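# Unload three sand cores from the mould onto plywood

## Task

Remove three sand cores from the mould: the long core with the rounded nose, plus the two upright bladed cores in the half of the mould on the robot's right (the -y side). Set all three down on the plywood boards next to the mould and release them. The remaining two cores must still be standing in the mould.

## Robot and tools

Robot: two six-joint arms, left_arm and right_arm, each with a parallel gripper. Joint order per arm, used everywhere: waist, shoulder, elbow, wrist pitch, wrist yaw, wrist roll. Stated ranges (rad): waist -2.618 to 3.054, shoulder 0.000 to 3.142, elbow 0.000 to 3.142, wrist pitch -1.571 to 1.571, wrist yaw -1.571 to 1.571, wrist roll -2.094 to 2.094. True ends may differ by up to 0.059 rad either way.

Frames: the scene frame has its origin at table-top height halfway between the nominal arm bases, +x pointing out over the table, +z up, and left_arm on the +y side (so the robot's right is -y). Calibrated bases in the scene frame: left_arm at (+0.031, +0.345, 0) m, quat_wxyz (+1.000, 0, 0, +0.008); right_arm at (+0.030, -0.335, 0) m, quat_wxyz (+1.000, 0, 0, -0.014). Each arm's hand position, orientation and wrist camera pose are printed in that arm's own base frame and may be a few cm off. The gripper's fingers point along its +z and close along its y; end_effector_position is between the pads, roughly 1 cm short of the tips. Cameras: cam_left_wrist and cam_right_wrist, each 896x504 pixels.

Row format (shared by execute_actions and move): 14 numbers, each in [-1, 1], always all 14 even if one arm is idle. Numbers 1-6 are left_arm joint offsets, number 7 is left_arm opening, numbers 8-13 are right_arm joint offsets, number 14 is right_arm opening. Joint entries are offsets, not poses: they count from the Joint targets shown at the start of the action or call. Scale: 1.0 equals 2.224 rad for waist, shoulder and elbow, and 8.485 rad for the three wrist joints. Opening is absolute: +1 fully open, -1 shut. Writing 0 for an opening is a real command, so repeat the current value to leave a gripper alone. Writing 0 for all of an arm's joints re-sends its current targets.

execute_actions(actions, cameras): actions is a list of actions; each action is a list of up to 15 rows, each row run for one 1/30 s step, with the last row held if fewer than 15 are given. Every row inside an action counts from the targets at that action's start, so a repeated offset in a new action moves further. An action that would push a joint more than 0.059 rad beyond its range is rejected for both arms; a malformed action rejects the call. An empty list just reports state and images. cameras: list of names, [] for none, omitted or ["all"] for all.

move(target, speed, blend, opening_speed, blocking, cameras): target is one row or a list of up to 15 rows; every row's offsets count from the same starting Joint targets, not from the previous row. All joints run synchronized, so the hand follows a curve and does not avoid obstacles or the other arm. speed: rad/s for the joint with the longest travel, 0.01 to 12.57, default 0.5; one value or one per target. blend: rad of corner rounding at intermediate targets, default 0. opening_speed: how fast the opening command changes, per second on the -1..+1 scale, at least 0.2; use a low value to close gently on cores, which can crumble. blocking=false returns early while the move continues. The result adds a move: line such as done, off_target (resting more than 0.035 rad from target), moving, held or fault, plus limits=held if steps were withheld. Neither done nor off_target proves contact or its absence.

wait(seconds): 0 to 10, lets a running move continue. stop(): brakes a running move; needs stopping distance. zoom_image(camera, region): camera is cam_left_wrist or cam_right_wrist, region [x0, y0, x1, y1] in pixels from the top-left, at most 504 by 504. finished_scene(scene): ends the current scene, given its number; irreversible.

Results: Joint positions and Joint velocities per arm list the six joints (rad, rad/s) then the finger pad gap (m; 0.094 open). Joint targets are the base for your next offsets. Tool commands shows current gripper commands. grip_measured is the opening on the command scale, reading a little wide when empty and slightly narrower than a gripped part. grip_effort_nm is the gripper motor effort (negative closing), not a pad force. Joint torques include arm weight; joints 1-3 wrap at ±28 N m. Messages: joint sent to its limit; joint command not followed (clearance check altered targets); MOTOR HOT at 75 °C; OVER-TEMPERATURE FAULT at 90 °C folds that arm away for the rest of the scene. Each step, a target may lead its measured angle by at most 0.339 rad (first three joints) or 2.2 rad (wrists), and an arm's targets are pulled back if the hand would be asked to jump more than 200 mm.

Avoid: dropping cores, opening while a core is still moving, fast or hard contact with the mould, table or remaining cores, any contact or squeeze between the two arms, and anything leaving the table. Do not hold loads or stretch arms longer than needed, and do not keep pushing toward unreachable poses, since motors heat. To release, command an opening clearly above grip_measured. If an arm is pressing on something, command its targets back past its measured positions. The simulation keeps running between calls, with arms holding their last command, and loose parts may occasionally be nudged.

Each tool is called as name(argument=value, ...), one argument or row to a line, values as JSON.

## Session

execute_actions(
  actions=[],
)

Scene clock: 0.00 s.
left_arm: end_effector_position=(+0.3493, -0.0518, +0.2095) grip_measured=+1.000 grip_effort_nm=n/a end_effector_quat_wxyz=(+0.534, -0.007, +0.815, -0.226) | right_arm: end_effector_position=(+0.3046, +0.0783, +0.1820) grip_measured=+1.000 grip_effort_nm=n/a end_effector_quat_wxyz=(+0.477, +0.034, +0.863, +0.162)
Joint positions: left_arm=[0.059 1.017 0.578 0.071 0.424 -0.25 0.094] | right_arm=[0.21 0.854 0.562 -0.224 -0.068 0.329 0.094]
Joint velocities: within noise
Joint torques (N m): no reading
Heat: left arm: 34 °C; right arm: 35 °C.
Joint targets: left_arm=[0.059 1.010 0.587 0.072 0.427 -0.248] | right_arm=[0.210 0.847 0.574 -0.220 -0.067 0.327]
Tool commands: left_gripper/opening=+1.0 right_gripper/opening=+1.0

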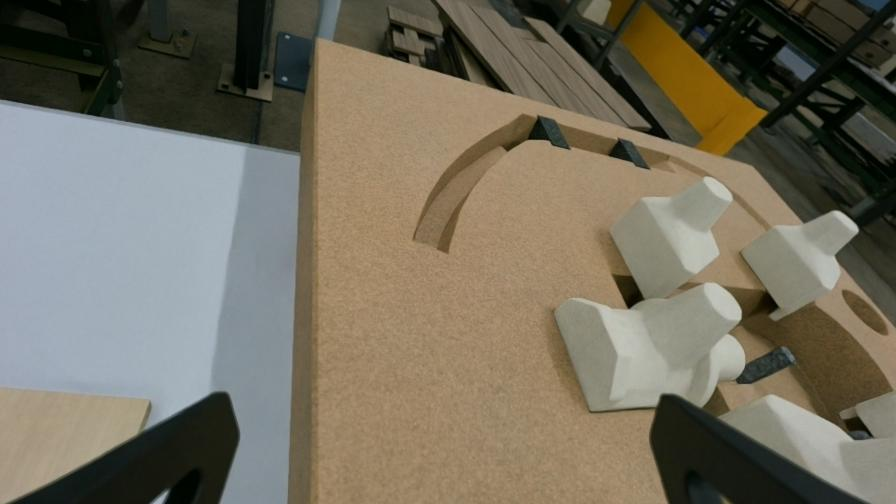

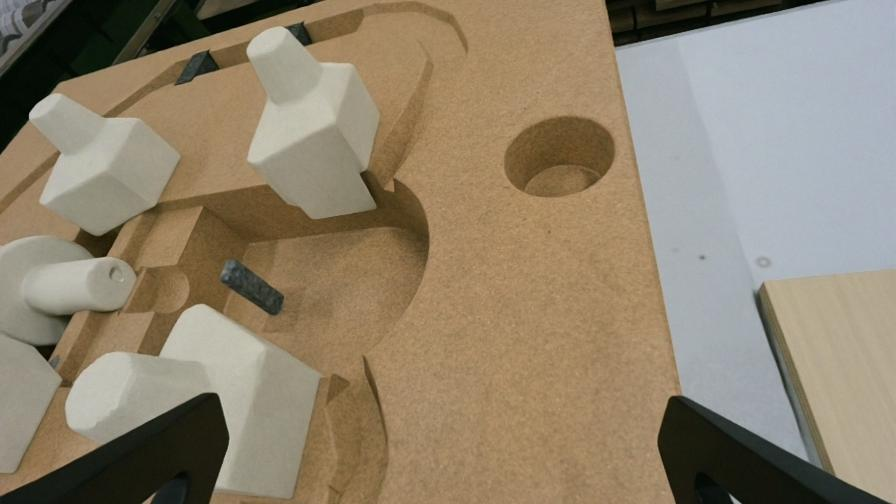

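zoom_image(
  camera="cam_right_wrist",
  region=[0, 230, 400, 504],
)

zoom_image(
  camera="cam_left_wrist",
  region=[496, 150, 896, 504],
)

Scaled by 1.260.

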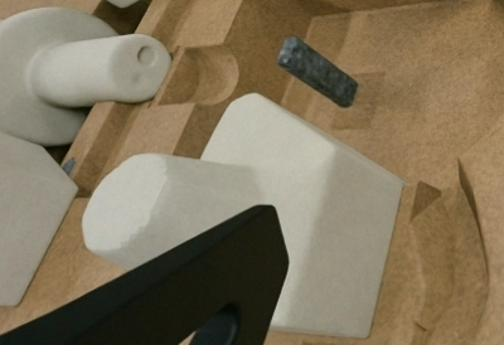

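Scaled by 1.260.

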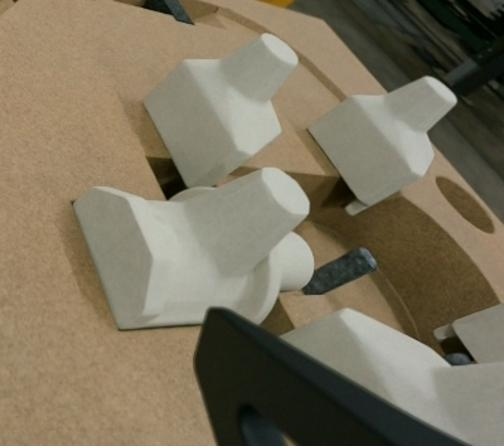

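move(
  target=[
    [-0.049,0.2653,0.4555,-0.0792,0.0204,0.0764,0.4,0.1754,0.2037,0.3714,-0.033,0.0786,0.044,0.4],
    [-0.1353,0.4676,0.6286,-0.1287,0.0616,0.1569,0.4,0.3723,0.3431,0.286,-0.0519,0.1533,0.0899,0.4],
  ],
  speed=0.8,
  blend=0.1,
  opening_speed=0.6,
)

Scene clock: 39.33 s.
left_arm: end_effector_position=(+0.4229, -0.2486, +0.2382) grip_measured=+0.402 grip_effort_nm=-0.056 end_effector_quat_wxyz=(+0.370, +0.614, +0.626, -0.307) | right_arm: end_effector_position=(+0.3188, +0.2147, +0.2280) grip_measured=+0.403 grip_effort_nm=-0.129 end_effector_quat_wxyz=(+0.582, +0.162, +0.793, -0.083)
Joint positions: left_arm=[-0.241 2.035 1.96 -1.012 0.918 1.069 0.066] | right_arm=[1.038 1.61 1.216 -0.649 1.206 1.073 0.066]
Joint velocities: within noise
Joint torques (N m): left_arm=[-0.08 -8.75 7.38 1.1 0.83 0.1] | right_arm=[0.06 -6.17 5.22 0.61 0.65 0.14]
Heat: left arm: 36 °C; right arm: 38 °C.
Joint targets: left_arm=[-0.242 2.050 1.986 -1.020 0.949 1.083] | right_arm=[1.038 1.611 1.210 -0.660 1.234 1.090]
move: done

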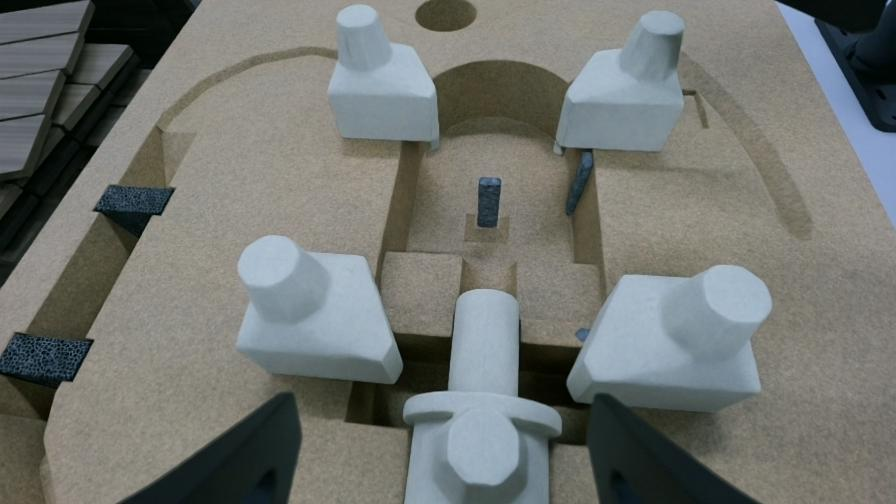

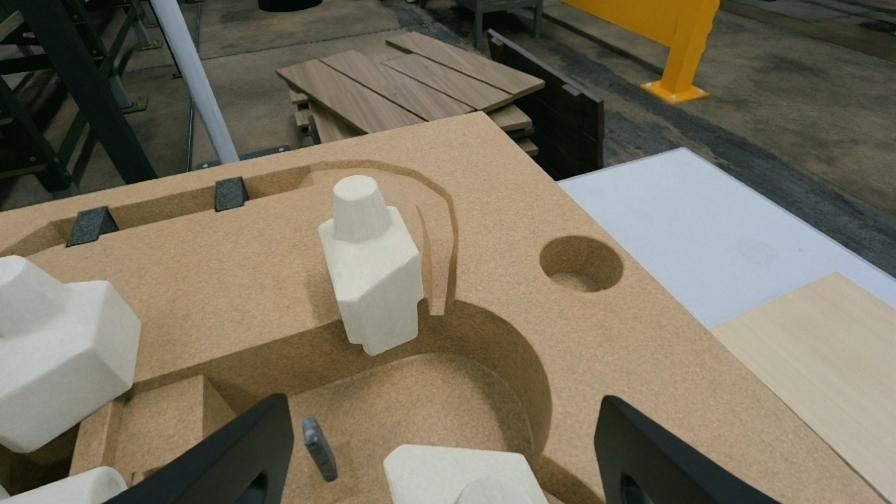

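zoom_image(
  camera="cam_right_wrist",
  region=[340, 404, 600, 504],
)

Scaled by 1.938.

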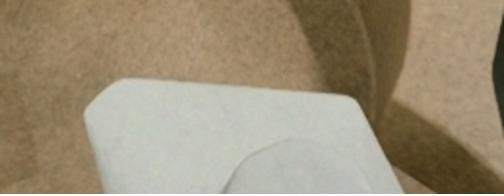

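move(
  target=[-0.0063,-0.0022,-0.0836,0.0153,0.0011,0.0008,0.4,-0.0081,0.0256,-0.0382,0.0053,0.0039,0.0061,0.4],
  speed=0.3,
)

Scene clock: 67.60 s.
left_arm: end_effector_position=(+0.4169, -0.2517, +0.1976) grip_measured=+0.402 grip_effort_nm=-0.056 end_effector_quat_wxyz=(+0.355, +0.614, +0.628, -0.321) | right_arm: end_effector_position=(+0.3174, +0.2017, +0.1926) grip_measured=+0.403 grip_effort_nm=-0.125 end_effector_quat_wxyz=(+0.579, +0.157, +0.791, -0.124)
Joint positions: left_arm=[-0.248 2.035 1.808 -0.902 0.926 1.076 0.066] | right_arm=[1.028 1.66 1.134 -0.635 1.238 1.124 0.066]
Joint velocities: within noise
Joint torques (N m): left_arm=[-0.49 -9.13 4.52 1.28 0.86 0.1] | right_arm=[-0.64 -5.85 4.72 0.78 0.71 0.13]
Heat: left arm: 36 °C; right arm: 36 °C.
Joint targets: left_arm=[-0.256 2.045 1.800 -0.890 0.959 1.090] | right_arm=[1.020 1.667 1.125 -0.615 1.267 1.142]
move: done

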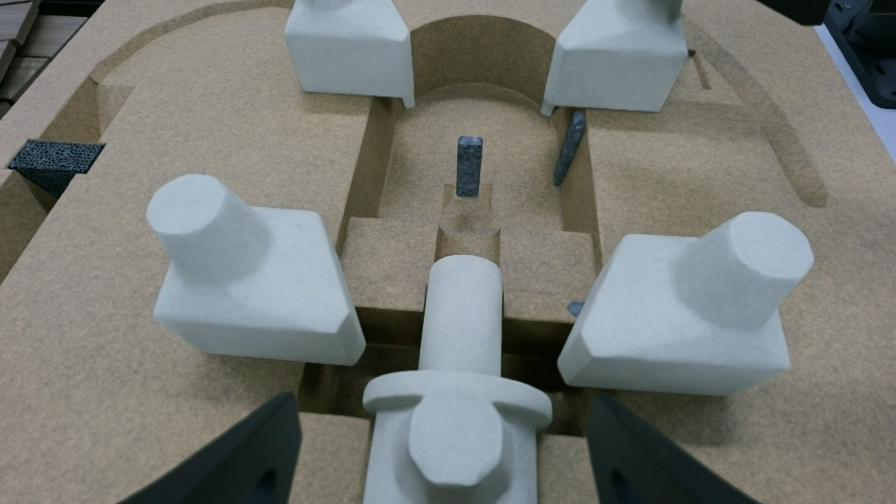

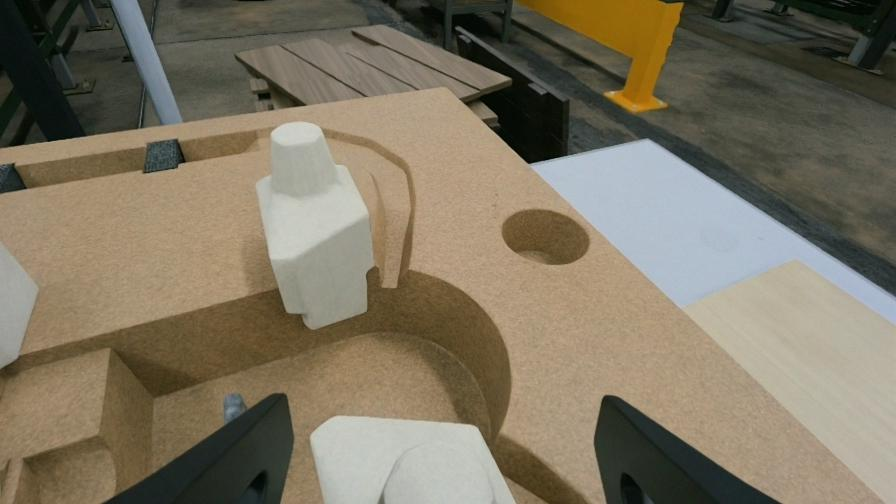

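move(
  target=[-0.0045,0.018,-0.0477,0.0139,0.0011,0.0018,0.4,0,0.0598,-0.0013,-0.0031,0.0026,0.0223,0.4],
  speed=0.25,
)

Scene clock: 85.53 s.
left_arm: end_effector_position=(+0.4160, -0.2569, +0.1599) grip_measured=+0.402 grip_effort_nm=-0.066 end_effector_quat_wxyz=(+0.350, +0.619, +0.623, -0.327) | right_arm: end_effector_position=(+0.3215, +0.2064, +0.1534) grip_measured=+0.403 grip_effort_nm=-0.129 end_effector_quat_wxyz=(+0.580, +0.195, +0.781, -0.124)
Joint positions: left_arm=[-0.258 2.064 1.702 -0.785 0.935 1.09 0.066] | right_arm=[1.028 1.793 1.134 -0.634 1.257 1.313 0.066]
Joint velocities: within noise
Joint torques (N m): left_arm=[-0.66 -8.49 4.41 1.25 0.89 0.11] | right_arm=[-0.64 -6.5 4.16 0.37 0.73 0.13]
Heat: left arm: 37 °C; right arm: 36 °C.
Joint targets: left_arm=[-0.266 2.085 1.693 -0.772 0.968 1.105] | right_arm=[1.020 1.801 1.122 -0.642 1.289 1.331]
move: done

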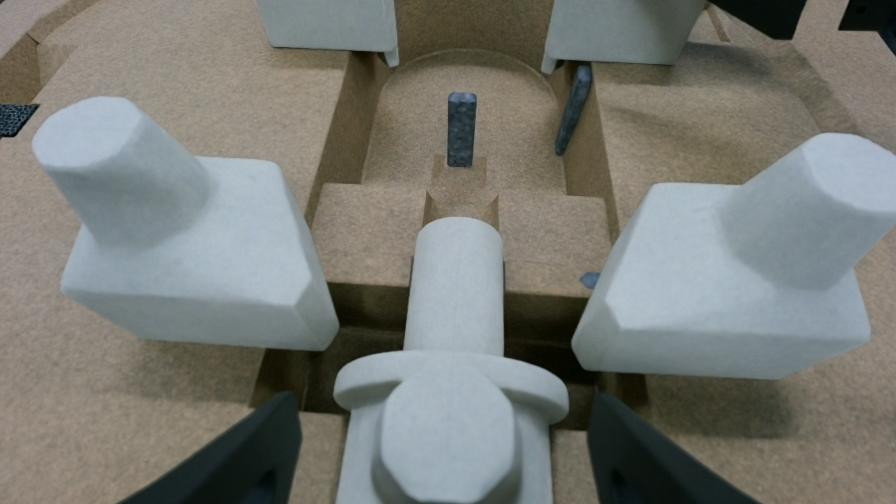

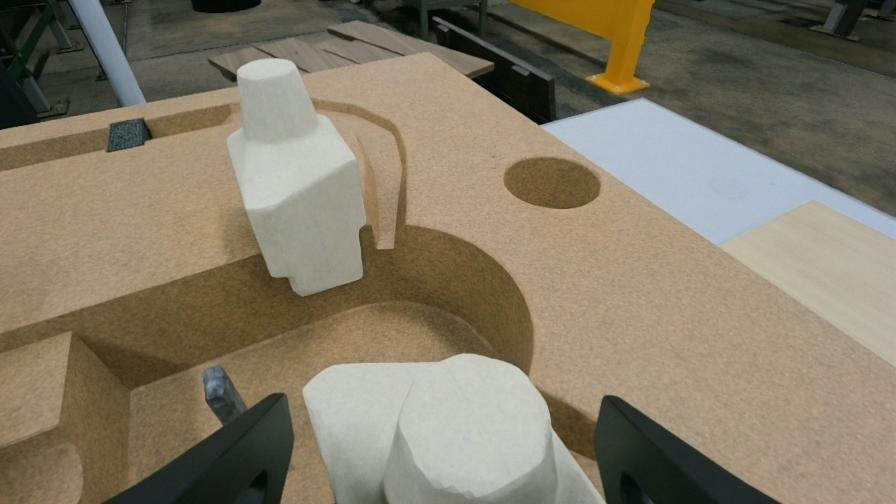

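move(
  target=[0,0.0144,0,0,0,0,0.4,0,0,0,-0.0047,0,0,0.4],
  speed=0.2,
)

Scene clock: 99.43 s.
left_arm: end_effector_position=(+0.4171, -0.2573, +0.1463) grip_measured=+0.402 grip_effort_nm=-0.061 end_effector_quat_wxyz=(+0.339, +0.615, +0.628, -0.334) | right_arm: end_effector_position=(+0.3193, +0.2026, +0.1523) grip_measured=+0.403 grip_effort_nm=-0.125 end_effector_quat_wxyz=(+0.576, +0.185, +0.784, -0.137)
Joint positions: left_arm=[-0.258 2.095 1.702 -0.783 0.937 1.091 0.066] | right_arm=[1.028 1.793 1.134 -0.67 1.258 1.313 0.066]
Joint velocities: within noise
Joint torques (N m): left_arm=[-0.64 -8.62 4.34 1.17 0.89 0.1] | right_arm=[-0.64 -6.45 4.11 0.26 0.73 0.15]
Heat: left arm: 38 °C; right arm: 35 °C.
Joint targets: left_arm=[-0.266 2.117 1.693 -0.772 0.968 1.105] | right_arm=[1.020 1.801 1.122 -0.682 1.289 1.330]
move: done

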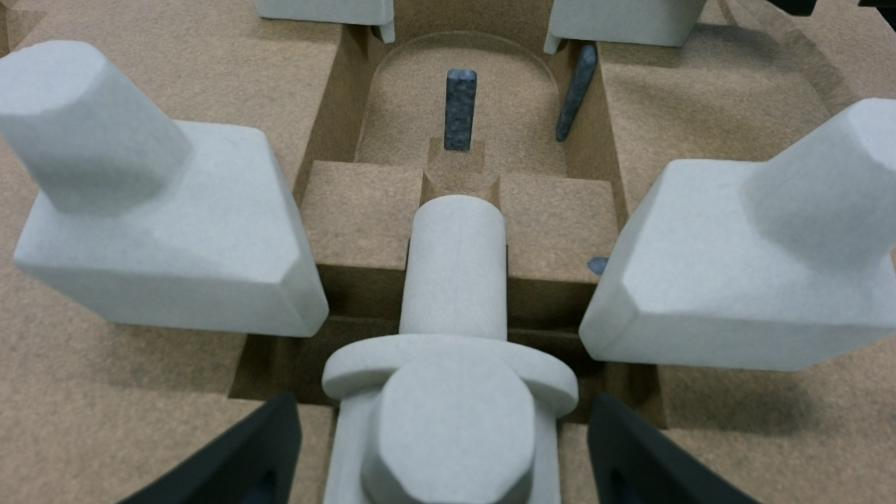

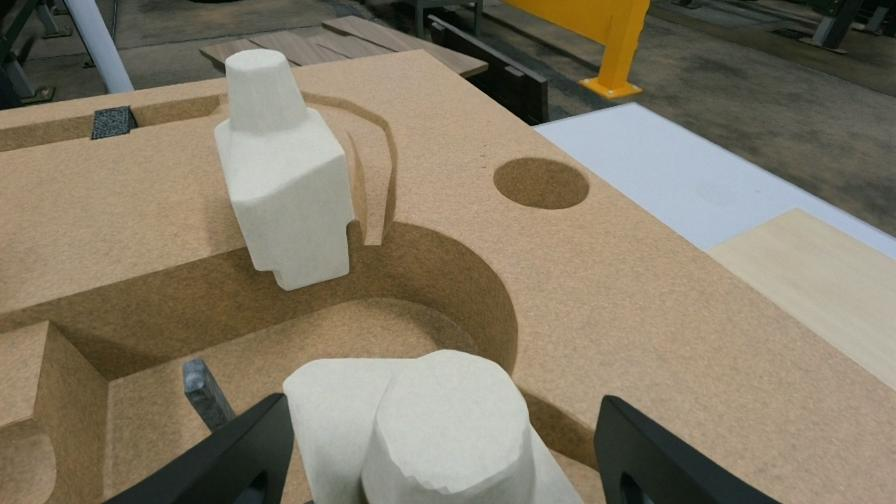

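move(
  target=[0,0,0,0,0,0,-0.5,0,0,0,0,0,0,-0.5],
  opening_speed=0.5,
)

Scene clock: 103.40 s.
left_arm: end_effector_position=(+0.4163, -0.2573, +0.1463) grip_measured=-0.244 grip_effort_nm=-0.999 end_effector_quat_wxyz=(+0.338, +0.616, +0.628, -0.335) | right_arm: end_effector_position=(+0.3190, +0.2021, +0.1522) grip_measured=-0.275 grip_effort_nm=-1.004 end_effector_quat_wxyz=(+0.576, +0.184, +0.784, -0.139)
Joint positions: left_arm=[-0.258 2.095 1.702 -0.787 0.939 1.095 0.036] | right_arm=[1.028 1.793 1.134 -0.675 1.259 1.315 0.034]
Joint velocities: within noise
Joint torques (N m): left_arm=[-0.53 -8.69 4.38 1.24 0.86 0.05] | right_arm=[-0.64 -6.48 4.12 0.33 0.73 0.14]
Heat: left arm: 39 °C; right arm: 35 °C.
Joint targets: left_arm=[-0.266 2.117 1.693 -0.772 0.968 1.105] | right_arm=[1.020 1.801 1.122 -0.682 1.289 1.330]
move: done

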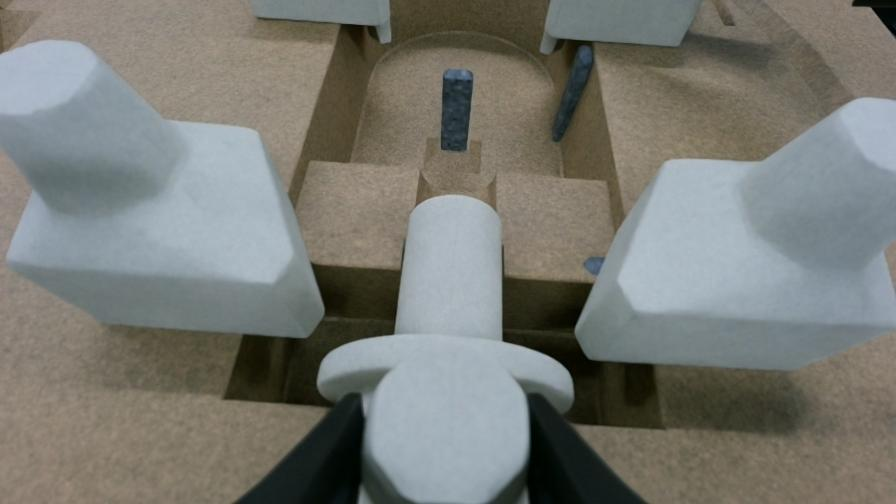

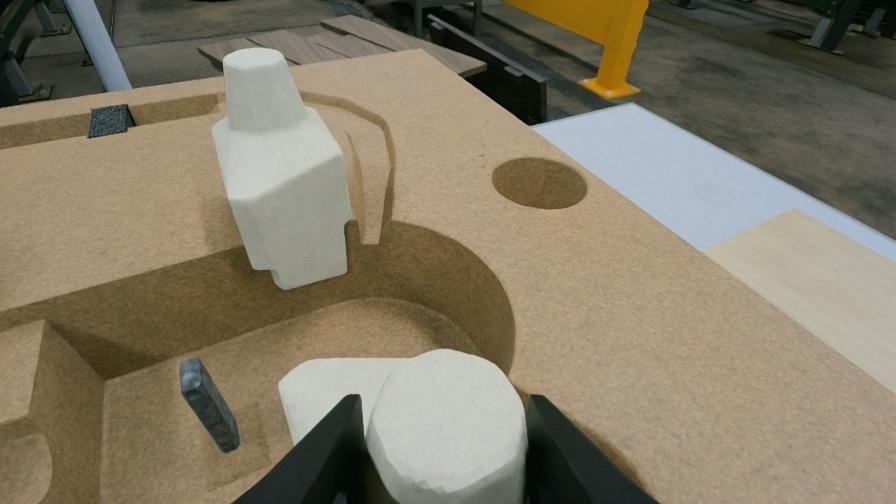

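move(
  target=[
    [0,-0.0099,0.0962,-0.0172,0.0024,0,-0.5,0,-0.0247,0.0773,-0.0174,0.0024,0,-0.5],
    [0,-0.0031,0.1969,-0.0392,0.0047,0,-0.5,0,-0.0409,0.1448,-0.0375,0.0047,0,-0.5],
  ],
  speed=0.25,
  blend=0.05,
)

Scene clock: 115.23 s.
left_arm: end_effector_position=(+0.4224, -0.2564, +0.2306) grip_measured=-0.245 grip_effort_nm=-0.999 end_effector_quat_wxyz=(+0.338, +0.622, +0.631, -0.316) | right_arm: end_effector_position=(+0.3233, +0.2091, +0.2229) grip_measured=-0.276 grip_effort_nm=-1.004 end_effector_quat_wxyz=(+0.565, +0.181, +0.792, -0.143)
Joint positions: left_arm=[-0.261 2.114 2.083 -1.136 0.901 1.097 0.035] | right_arm=[1.024 1.757 1.4 -0.998 1.236 1.319 0.034]
Joint velocities: within noise
Joint torques (N m): left_arm=[-0.35 -10.55 9.1 1.43 1.75 0.04] | right_arm=[-0.35 -11.04 8.92 0.37 1.34 0.1]
Heat: left arm: 40 °C; right arm: 37 °C.
Joint targets: left_arm=[-0.266 2.110 2.132 -1.105 1.008 1.105] | right_arm=[1.020 1.710 1.444 -1.000 1.329 1.331]
move: off_target (left_arm, right_arm); left_arm: the wrist yaw is farthest, 0.107 rad from its target; right_arm: the wrist yaw is farthest, 0.093 rad from its target

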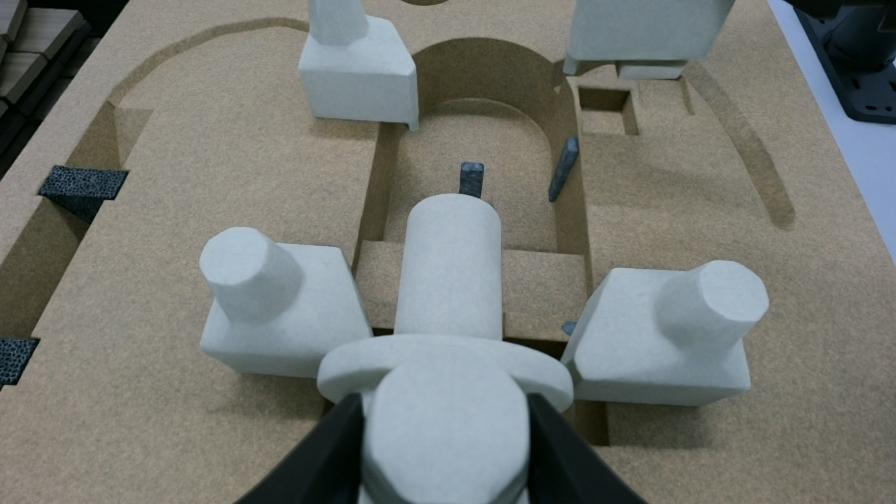

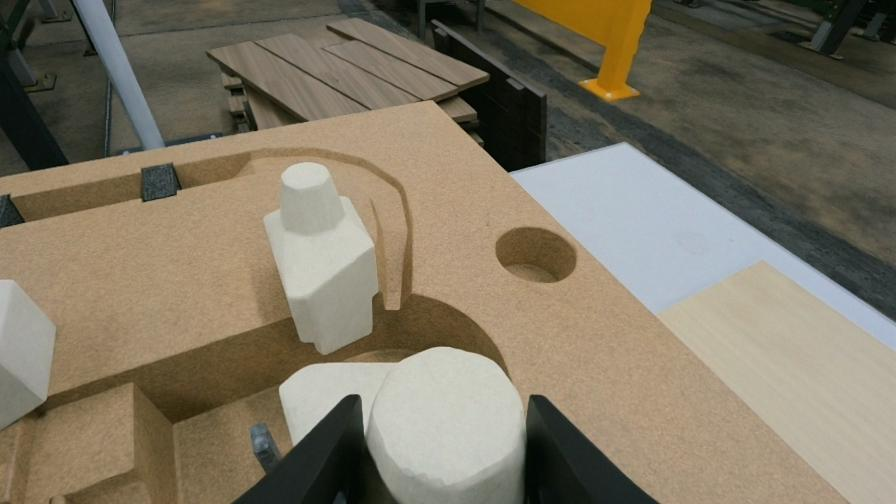

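move(
  target=[
    [0,-0.054,0,-0.0141,0,0,-0.5,-0.009,-0.0495,0.0135,-0.0059,0,0,-0.5],
    [0.1646,-0.1394,-0.1538,0.0265,-0.021,-0.03,-0.5,-0.2788,-0.0944,0.0252,0.0118,-0.0825,-0.0272,-0.5],
    [0.315,-0.3249,-0.3764,0.0557,-0.03,-0.0548,-0.5,-0.6385,-0.0719,0.0701,-0.0177,-0.1414,-0.0567,-0.5],
    [0.4658,-0.5103,-0.5989,0.0849,-0.0387,-0.0796,-0.5,-0.7554,0.1214,0.1601,-0.0636,-0.1808,-0.0697,-0.5],
  ],
  speed=0.6,
  blend=0.08,
)

Scene clock: 138.10 s.
left_arm: end_effector_position=(+0.2836, +0.1288, +0.2014) grip_measured=-0.245 grip_effort_nm=-0.999 end_effector_quat_wxyz=(+0.479, -0.020, +0.877, -0.013) | right_arm: end_effector_position=(+0.2894, -0.1839, +0.1200) grip_measured=-0.277 grip_effort_nm=-1.009 end_effector_quat_wxyz=(-0.081, +0.647, +0.754, +0.084)
Joint positions: left_arm=[0.764 1.019 0.783 -0.494 0.625 0.432 0.035] | right_arm=[-0.66 1.989 1.76 -1.497 -0.176 0.745 0.034]
Joint velocities: within noise
Joint torques (N m): left_arm=[0.5 -5.31 6.89 2.94 0.91 -0.06] | right_arm=[-0.03 -9.22 8.1 -0.55 -0.37 -0.1]
Heat: left arm: 42 °C; right arm: 41 °C.
Joint targets: left_arm=[0.770 0.975 0.799 -0.384 0.680 0.429] | right_arm=[-0.660 1.980 1.801 -1.539 -0.206 0.739]
move: off_target (left_arm, right_arm); blend cut to 0.0601 rad at target 1; left_arm: the wrist pitch is farthest, 0.109 rad from its target; right_arm: the wrist pitch is farthest, 0.043 rad from its target

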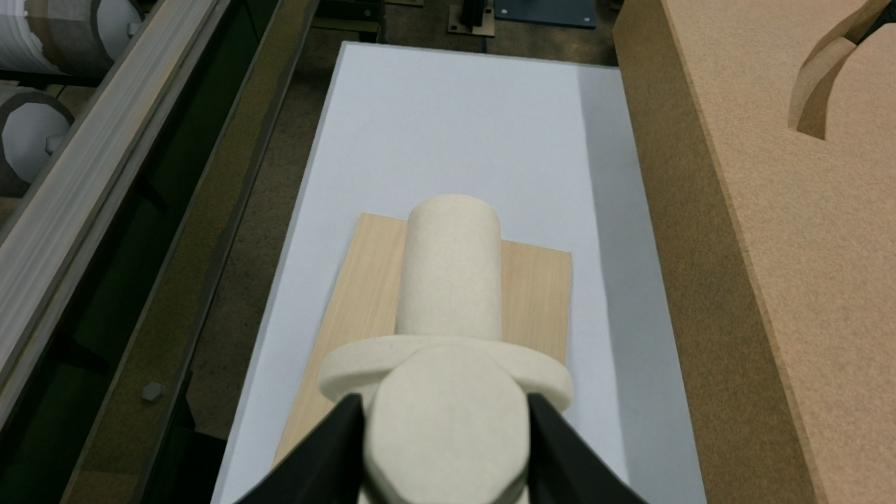

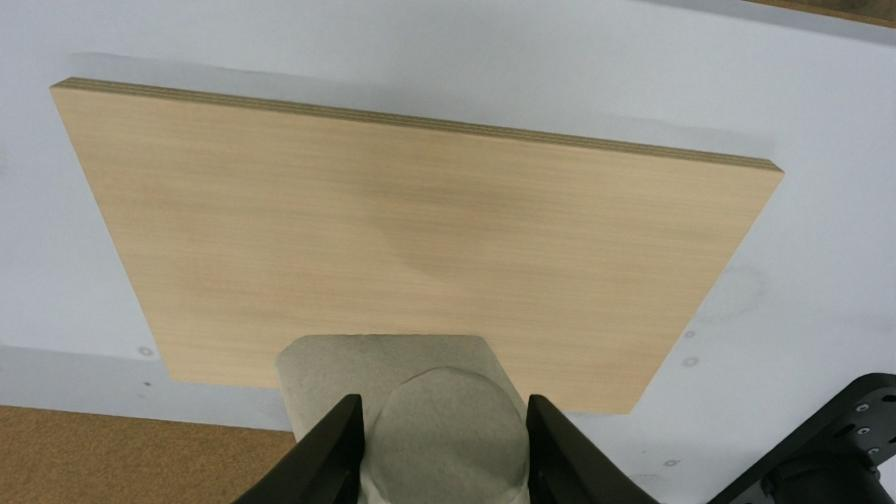

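move(
  target=[-0.0049,0.1124,-0.0153,0.0187,0.0097,0.0225,-0.5,-0.0549,-0.0202,-0.0814,0.0058,-0.0011,-0.0093,-0.5],
  speed=0.25,
)

Scene clock: 171.97 s.
left_arm: end_effector_position=(+0.3095, +0.1415, +0.1554) grip_measured=-0.245 grip_effort_nm=-0.989 end_effector_quat_wxyz=(+0.468, +0.055, +0.882, -0.021) | right_arm: end_effector_position=(+0.2469, -0.1958, +0.0917) grip_measured=-0.277 grip_effort_nm=-1.009 end_effector_quat_wxyz=(-0.124, +0.662, +0.733, +0.099)
Joint positions: left_arm=[0.764 1.238 0.751 -0.326 0.686 0.607 0.035] | right_arm=[-0.778 1.986 1.621 -1.467 -0.185 0.667 0.034]
Joint velocities: within noise
Joint torques (N m): left_arm=[-0.28 -4.42 6.6 2.73 1.19 0.09] | right_arm=[-0.2 -12.51 4.59 -0.56 -0.39 -0.1]
Heat: left arm: 45 °C; right arm: 43 °C.
Joint targets: left_arm=[0.759 1.225 0.765 -0.226 0.762 0.620] | right_arm=[-0.782 1.935 1.620 -1.490 -0.215 0.660]
move: off_target (left_arm, right_arm); left_arm: the wrist pitch is farthest, 0.100 rad from its target; right_arm: the shoulder is farthest, 0.051 rad from its target

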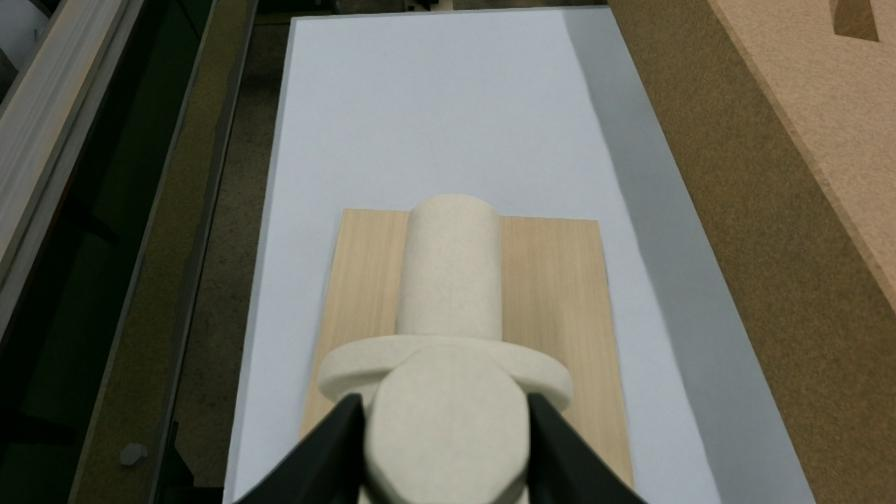

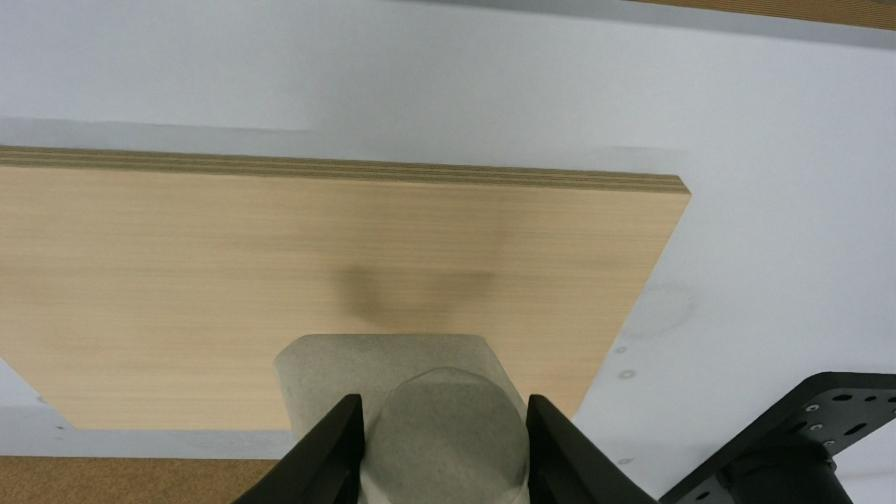

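move(
  target=[-0.0067,0.0202,-0.0382,0.0134,0,0,-0.5,0,0.0022,-0.036,0.0112,0,0,-0.5],
  speed=0.2,
)

Scene clock: 179.53 s.
left_arm: end_effector_position=(+0.3106, +0.1370, +0.1270) grip_measured=-0.245 grip_effort_nm=-0.994 end_effector_quat_wxyz=(+0.465, +0.060, +0.883, -0.028) | right_arm: end_effector_position=(+0.2470, -0.1956, +0.0718) grip_measured=-0.277 grip_effort_nm=-0.999 end_effector_quat_wxyz=(-0.117, +0.662, +0.734, +0.099)
Joint positions: left_arm=[0.753 1.28 0.667 -0.211 0.689 0.608 0.035] | right_arm=[-0.778 1.984 1.542 -1.374 -0.186 0.666 0.034]
Joint velocities: within noise
Joint torques (N m): left_arm=[-0.66 -4.36 6.3 2.69 1.17 0.09] | right_arm=[-0.38 -11.9 4.52 -0.49 -0.37 -0.11]
Heat: left arm: 44 °C; right arm: 44 °C.
Joint targets: left_arm=[0.745 1.270 0.681 -0.112 0.762 0.621] | right_arm=[-0.782 1.940 1.540 -1.395 -0.215 0.660]
move: off_target (left_arm, right_arm); left_arm: the wrist pitch is farthest, 0.099 rad from its target; right_arm: the shoulder is farthest, 0.044 rad from its target

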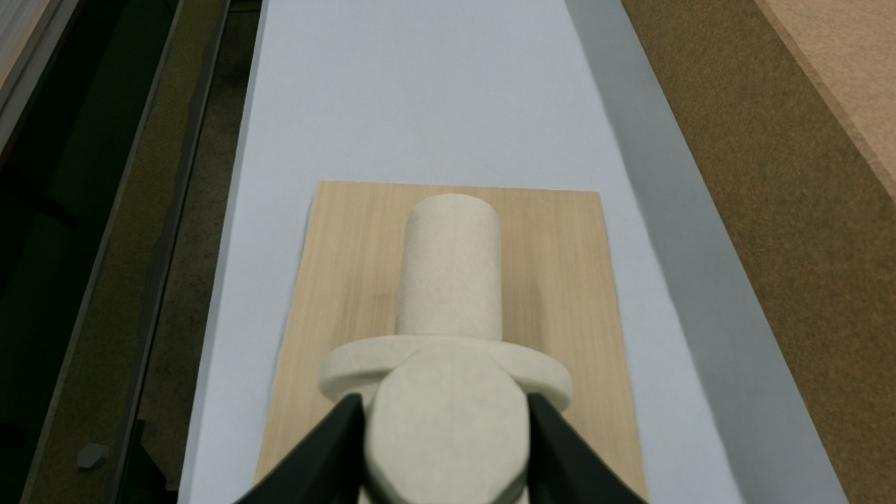

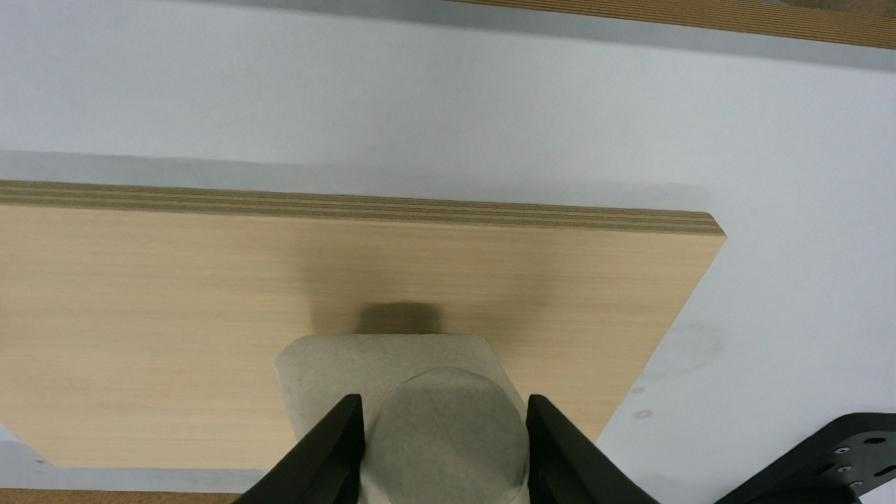

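move(
  target=[0,0.0047,-0.0112,0.0042,0,0,-0.5,0,0.0036,-0.0135,0.0044,0,0,-0.5],
  speed=0.1,
)

move(
  target=[0,0.0027,-0.007,0.0025,0,0,-0.5,0,0.0018,-0.0068,0.0022,0,0,-0.5],
  speed=0.1,
)

Scene clock: 183.43 s.
left_arm: end_effector_position=(+0.3103, +0.1366, +0.1203) grip_measured=-0.245 grip_effort_nm=-0.994 end_effector_quat_wxyz=(+0.465, +0.060, +0.883, -0.028) | right_arm: end_effector_position=(+0.2466, -0.1941, +0.0651) grip_measured=-0.277 grip_effort_nm=-1.004 end_effector_quat_wxyz=(-0.116, +0.662, +0.734, +0.101)
Joint positions: left_arm=[0.753 1.289 0.643 -0.176 0.689 0.608 0.035] | right_arm=[-0.778 1.984 1.514 -1.346 -0.191 0.666 0.034]
Joint velocities: within noise
Joint torques (N m): left_arm=[-0.64 -4.3 6.16 2.72 1.19 0.09] | right_arm=[-0.39 -11.21 4.27 -0.39 -0.36 -0.1]
Heat: left arm: 44 °C; right arm: 44 °C.
Joint targets: left_arm=[0.745 1.280 0.656 -0.076 0.762 0.621] | right_arm=[-0.782 1.948 1.509 -1.358 -0.215 0.660]
move: off_target (left_arm, right_arm); left_arm: the wrist pitch is farthest, 0.099 rad from its target; right_arm: the shoulder is farthest, 0.036 rad from its target

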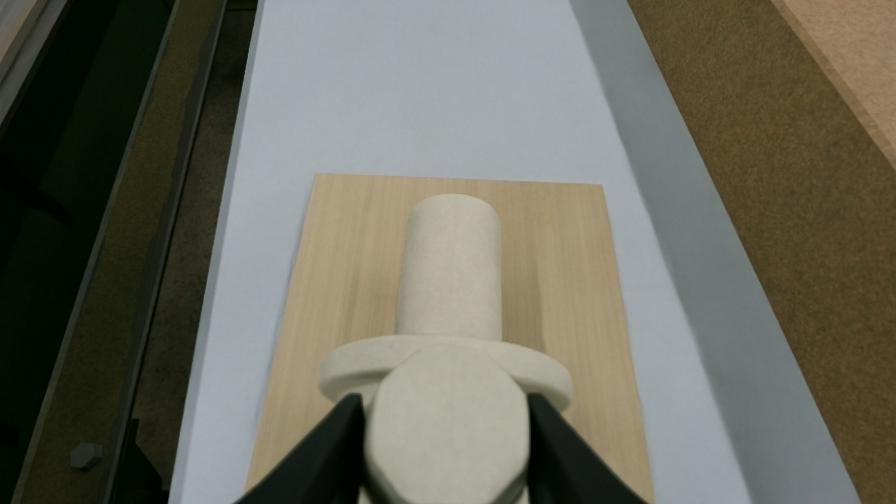

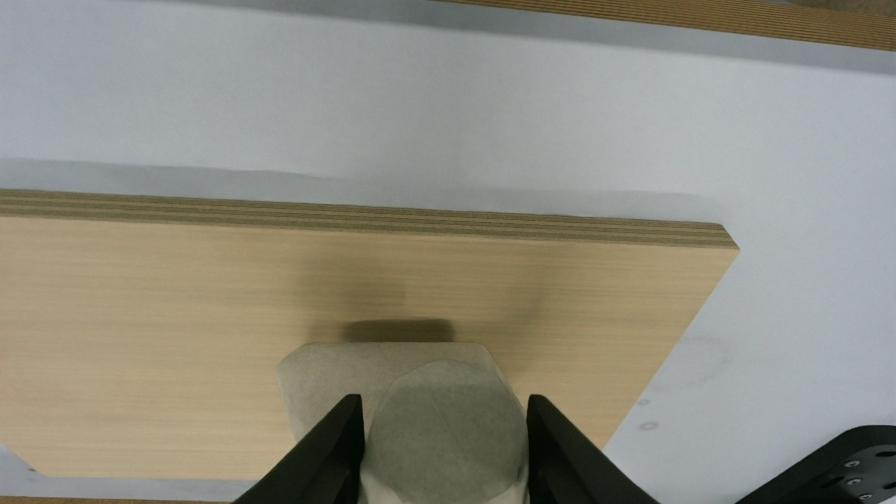

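Scene clock: 184.43 s.
left_arm: end_effector_position=(+0.3098, +0.1362, +0.1159) grip_measured=-0.245 grip_effort_nm=-1.009 end_effector_quat_wxyz=(+0.465, +0.060, +0.883, -0.028) | right_arm: end_effector_position=(+0.2473, -0.1939, +0.0617) grip_measured=-0.277 grip_effort_nm=-0.999 end_effector_quat_wxyz=(-0.114, +0.662, +0.734, +0.103)
Joint positions: left_arm=[0.753 1.295 0.628 -0.155 0.689 0.608 0.035] | right_arm=[-0.778 1.984 1.501 -1.328 -0.194 0.666 0.034]
Joint velocities: within noise
Joint torques (N m): left_arm=[-0.53 -4.27 6.06 2.7 1.18 0.08] | right_arm=[-0.4 -10.85 4.15 -0.39 -0.3 -0.1]
Heat: left arm: 44 °C; right arm: 44 °C.
Joint targets: left_arm=[0.745 1.286 0.640 -0.055 0.762 0.621] | right_arm=[-0.782 1.952 1.494 -1.339 -0.215 0.660]
move: off_target (left_arm); left_arm: the wrist pitch is farthest, 0.100 rad from its target

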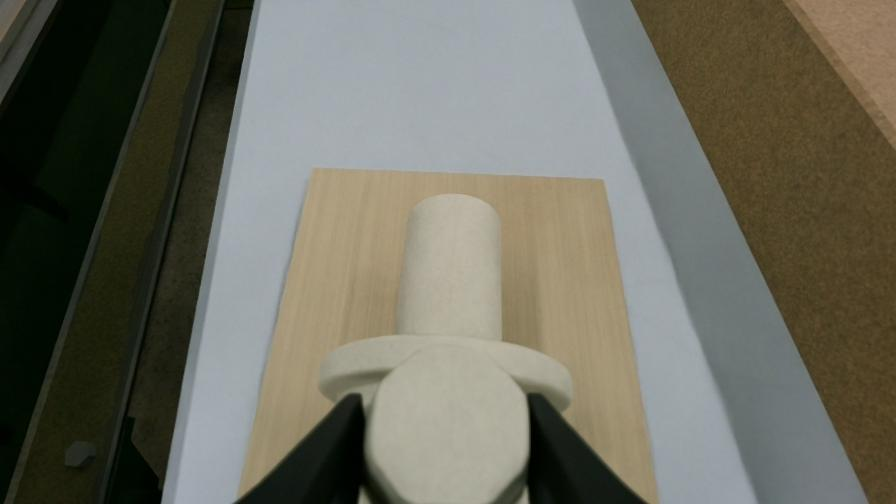

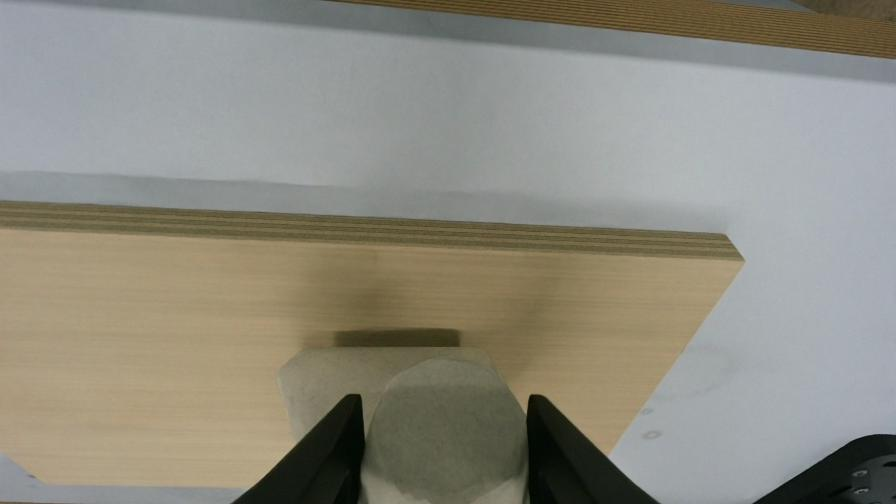

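move(
  target=[0,0.0018,-0.0045,0.0016,0,0,-0.5,0,0.0027,-0.009,0.0022,0,0,-0.5],
  speed=0.1,
)

move(
  target=[0,0.0018,-0.0045,0.0016,0,0,-0.5,0,0.0027,-0.009,0.0022,0,0,-0.5],
  speed=0.1,
)

Scene clock: 191.70 s.
left_arm: end_effector_position=(+0.3094, +0.1359, +0.1143) grip_measured=-0.245 grip_effort_nm=-1.004 end_effector_quat_wxyz=(+0.467, +0.061, +0.882, -0.027) | right_arm: end_effector_position=(+0.2463, -0.1925, +0.0572) grip_measured=-0.277 grip_effort_nm=-1.004 end_effector_quat_wxyz=(-0.115, +0.662, +0.734, +0.104)
Joint positions: left_arm=[0.753 1.295 0.618 -0.141 0.689 0.608 0.035] | right_arm=[-0.778 1.984 1.482 -1.311 -0.196 0.666 0.034]
Joint velocities: within noise
Joint torques (N m): left_arm=[-0.53 -3.96 5.98 2.73 1.17 0.07] | right_arm=[-0.39 -10.33 4.01 -0.37 -0.28 -0.1]
Heat: left arm: 45 °C; right arm: 44 °C.
Joint targets: left_arm=[0.745 1.290 0.630 -0.041 0.762 0.621] | right_arm=[-0.782 1.958 1.474 -1.320 -0.215 0.660]
move: off_target (left_arm); left_arm: the wrist pitch is farthest, 0.100 rad from its target

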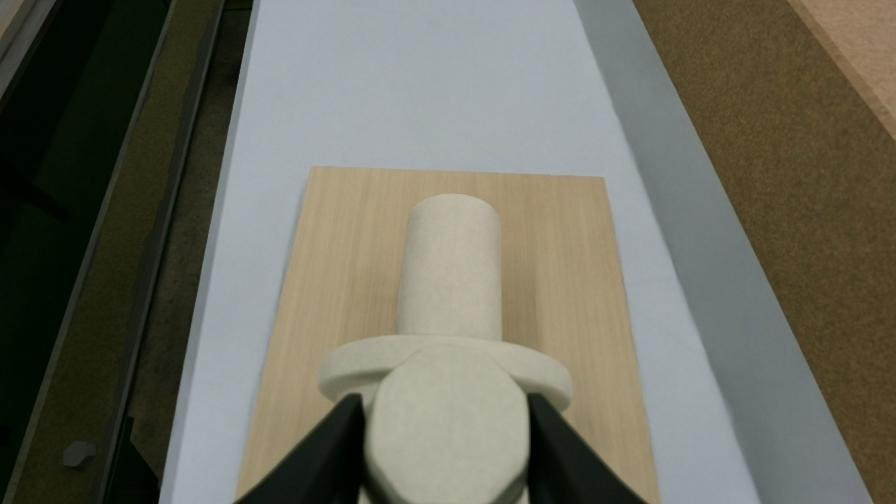

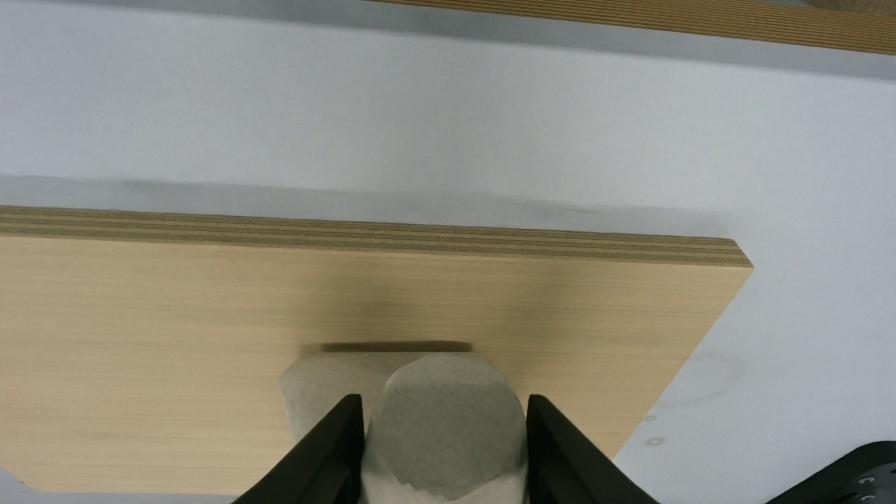

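Scene clock: 192.47 s.
left_arm: end_effector_position=(+0.3103, +0.1359, +0.1133) grip_measured=-0.245 grip_effort_nm=-1.004 end_effector_quat_wxyz=(+0.470, +0.063, +0.880, -0.026) | right_arm: end_effector_position=(+0.2453, -0.1908, +0.0531) grip_measured=-0.277 grip_effort_nm=-1.004 end_effector_quat_wxyz=(-0.116, +0.662, +0.733, +0.105)
Joint positions: left_arm=[0.753 1.3 0.611 -0.122 0.693 0.608 0.035] | right_arm=[-0.778 1.984 1.463 -1.296 -0.199 0.666 0.034]
Joint velocities: within noise
Joint torques (N m): left_arm=[-0.53 -4.03 5.75 2.66 1.12 0.09] | right_arm=[-0.42 -9.77 3.88 -0.35 -0.26 -0.1]
Heat: left arm: 45 °C; right arm: 44 °C.
Joint targets: left_arm=[0.745 1.294 0.620 -0.028 0.762 0.621] | right_arm=[-0.782 1.964 1.454 -1.302 -0.215 0.660]
move: off_target (left_arm); left_arm: the wrist pitch is farthest, 0.095 rad from its target

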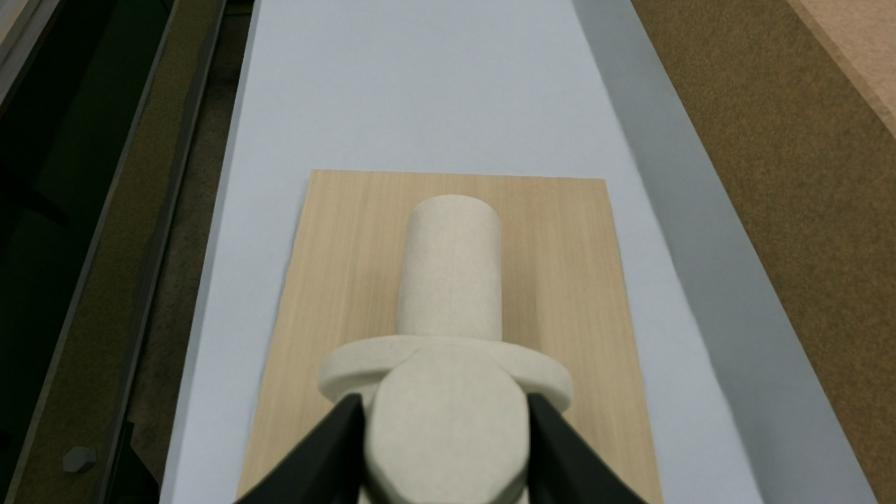

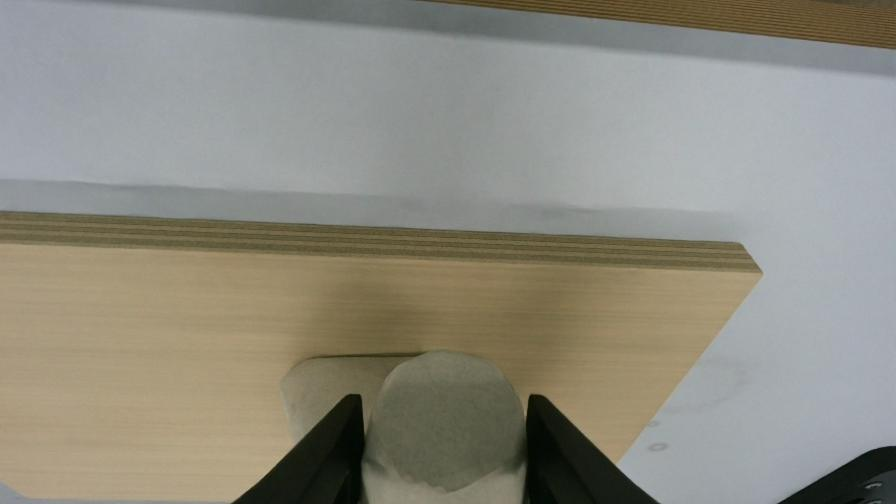

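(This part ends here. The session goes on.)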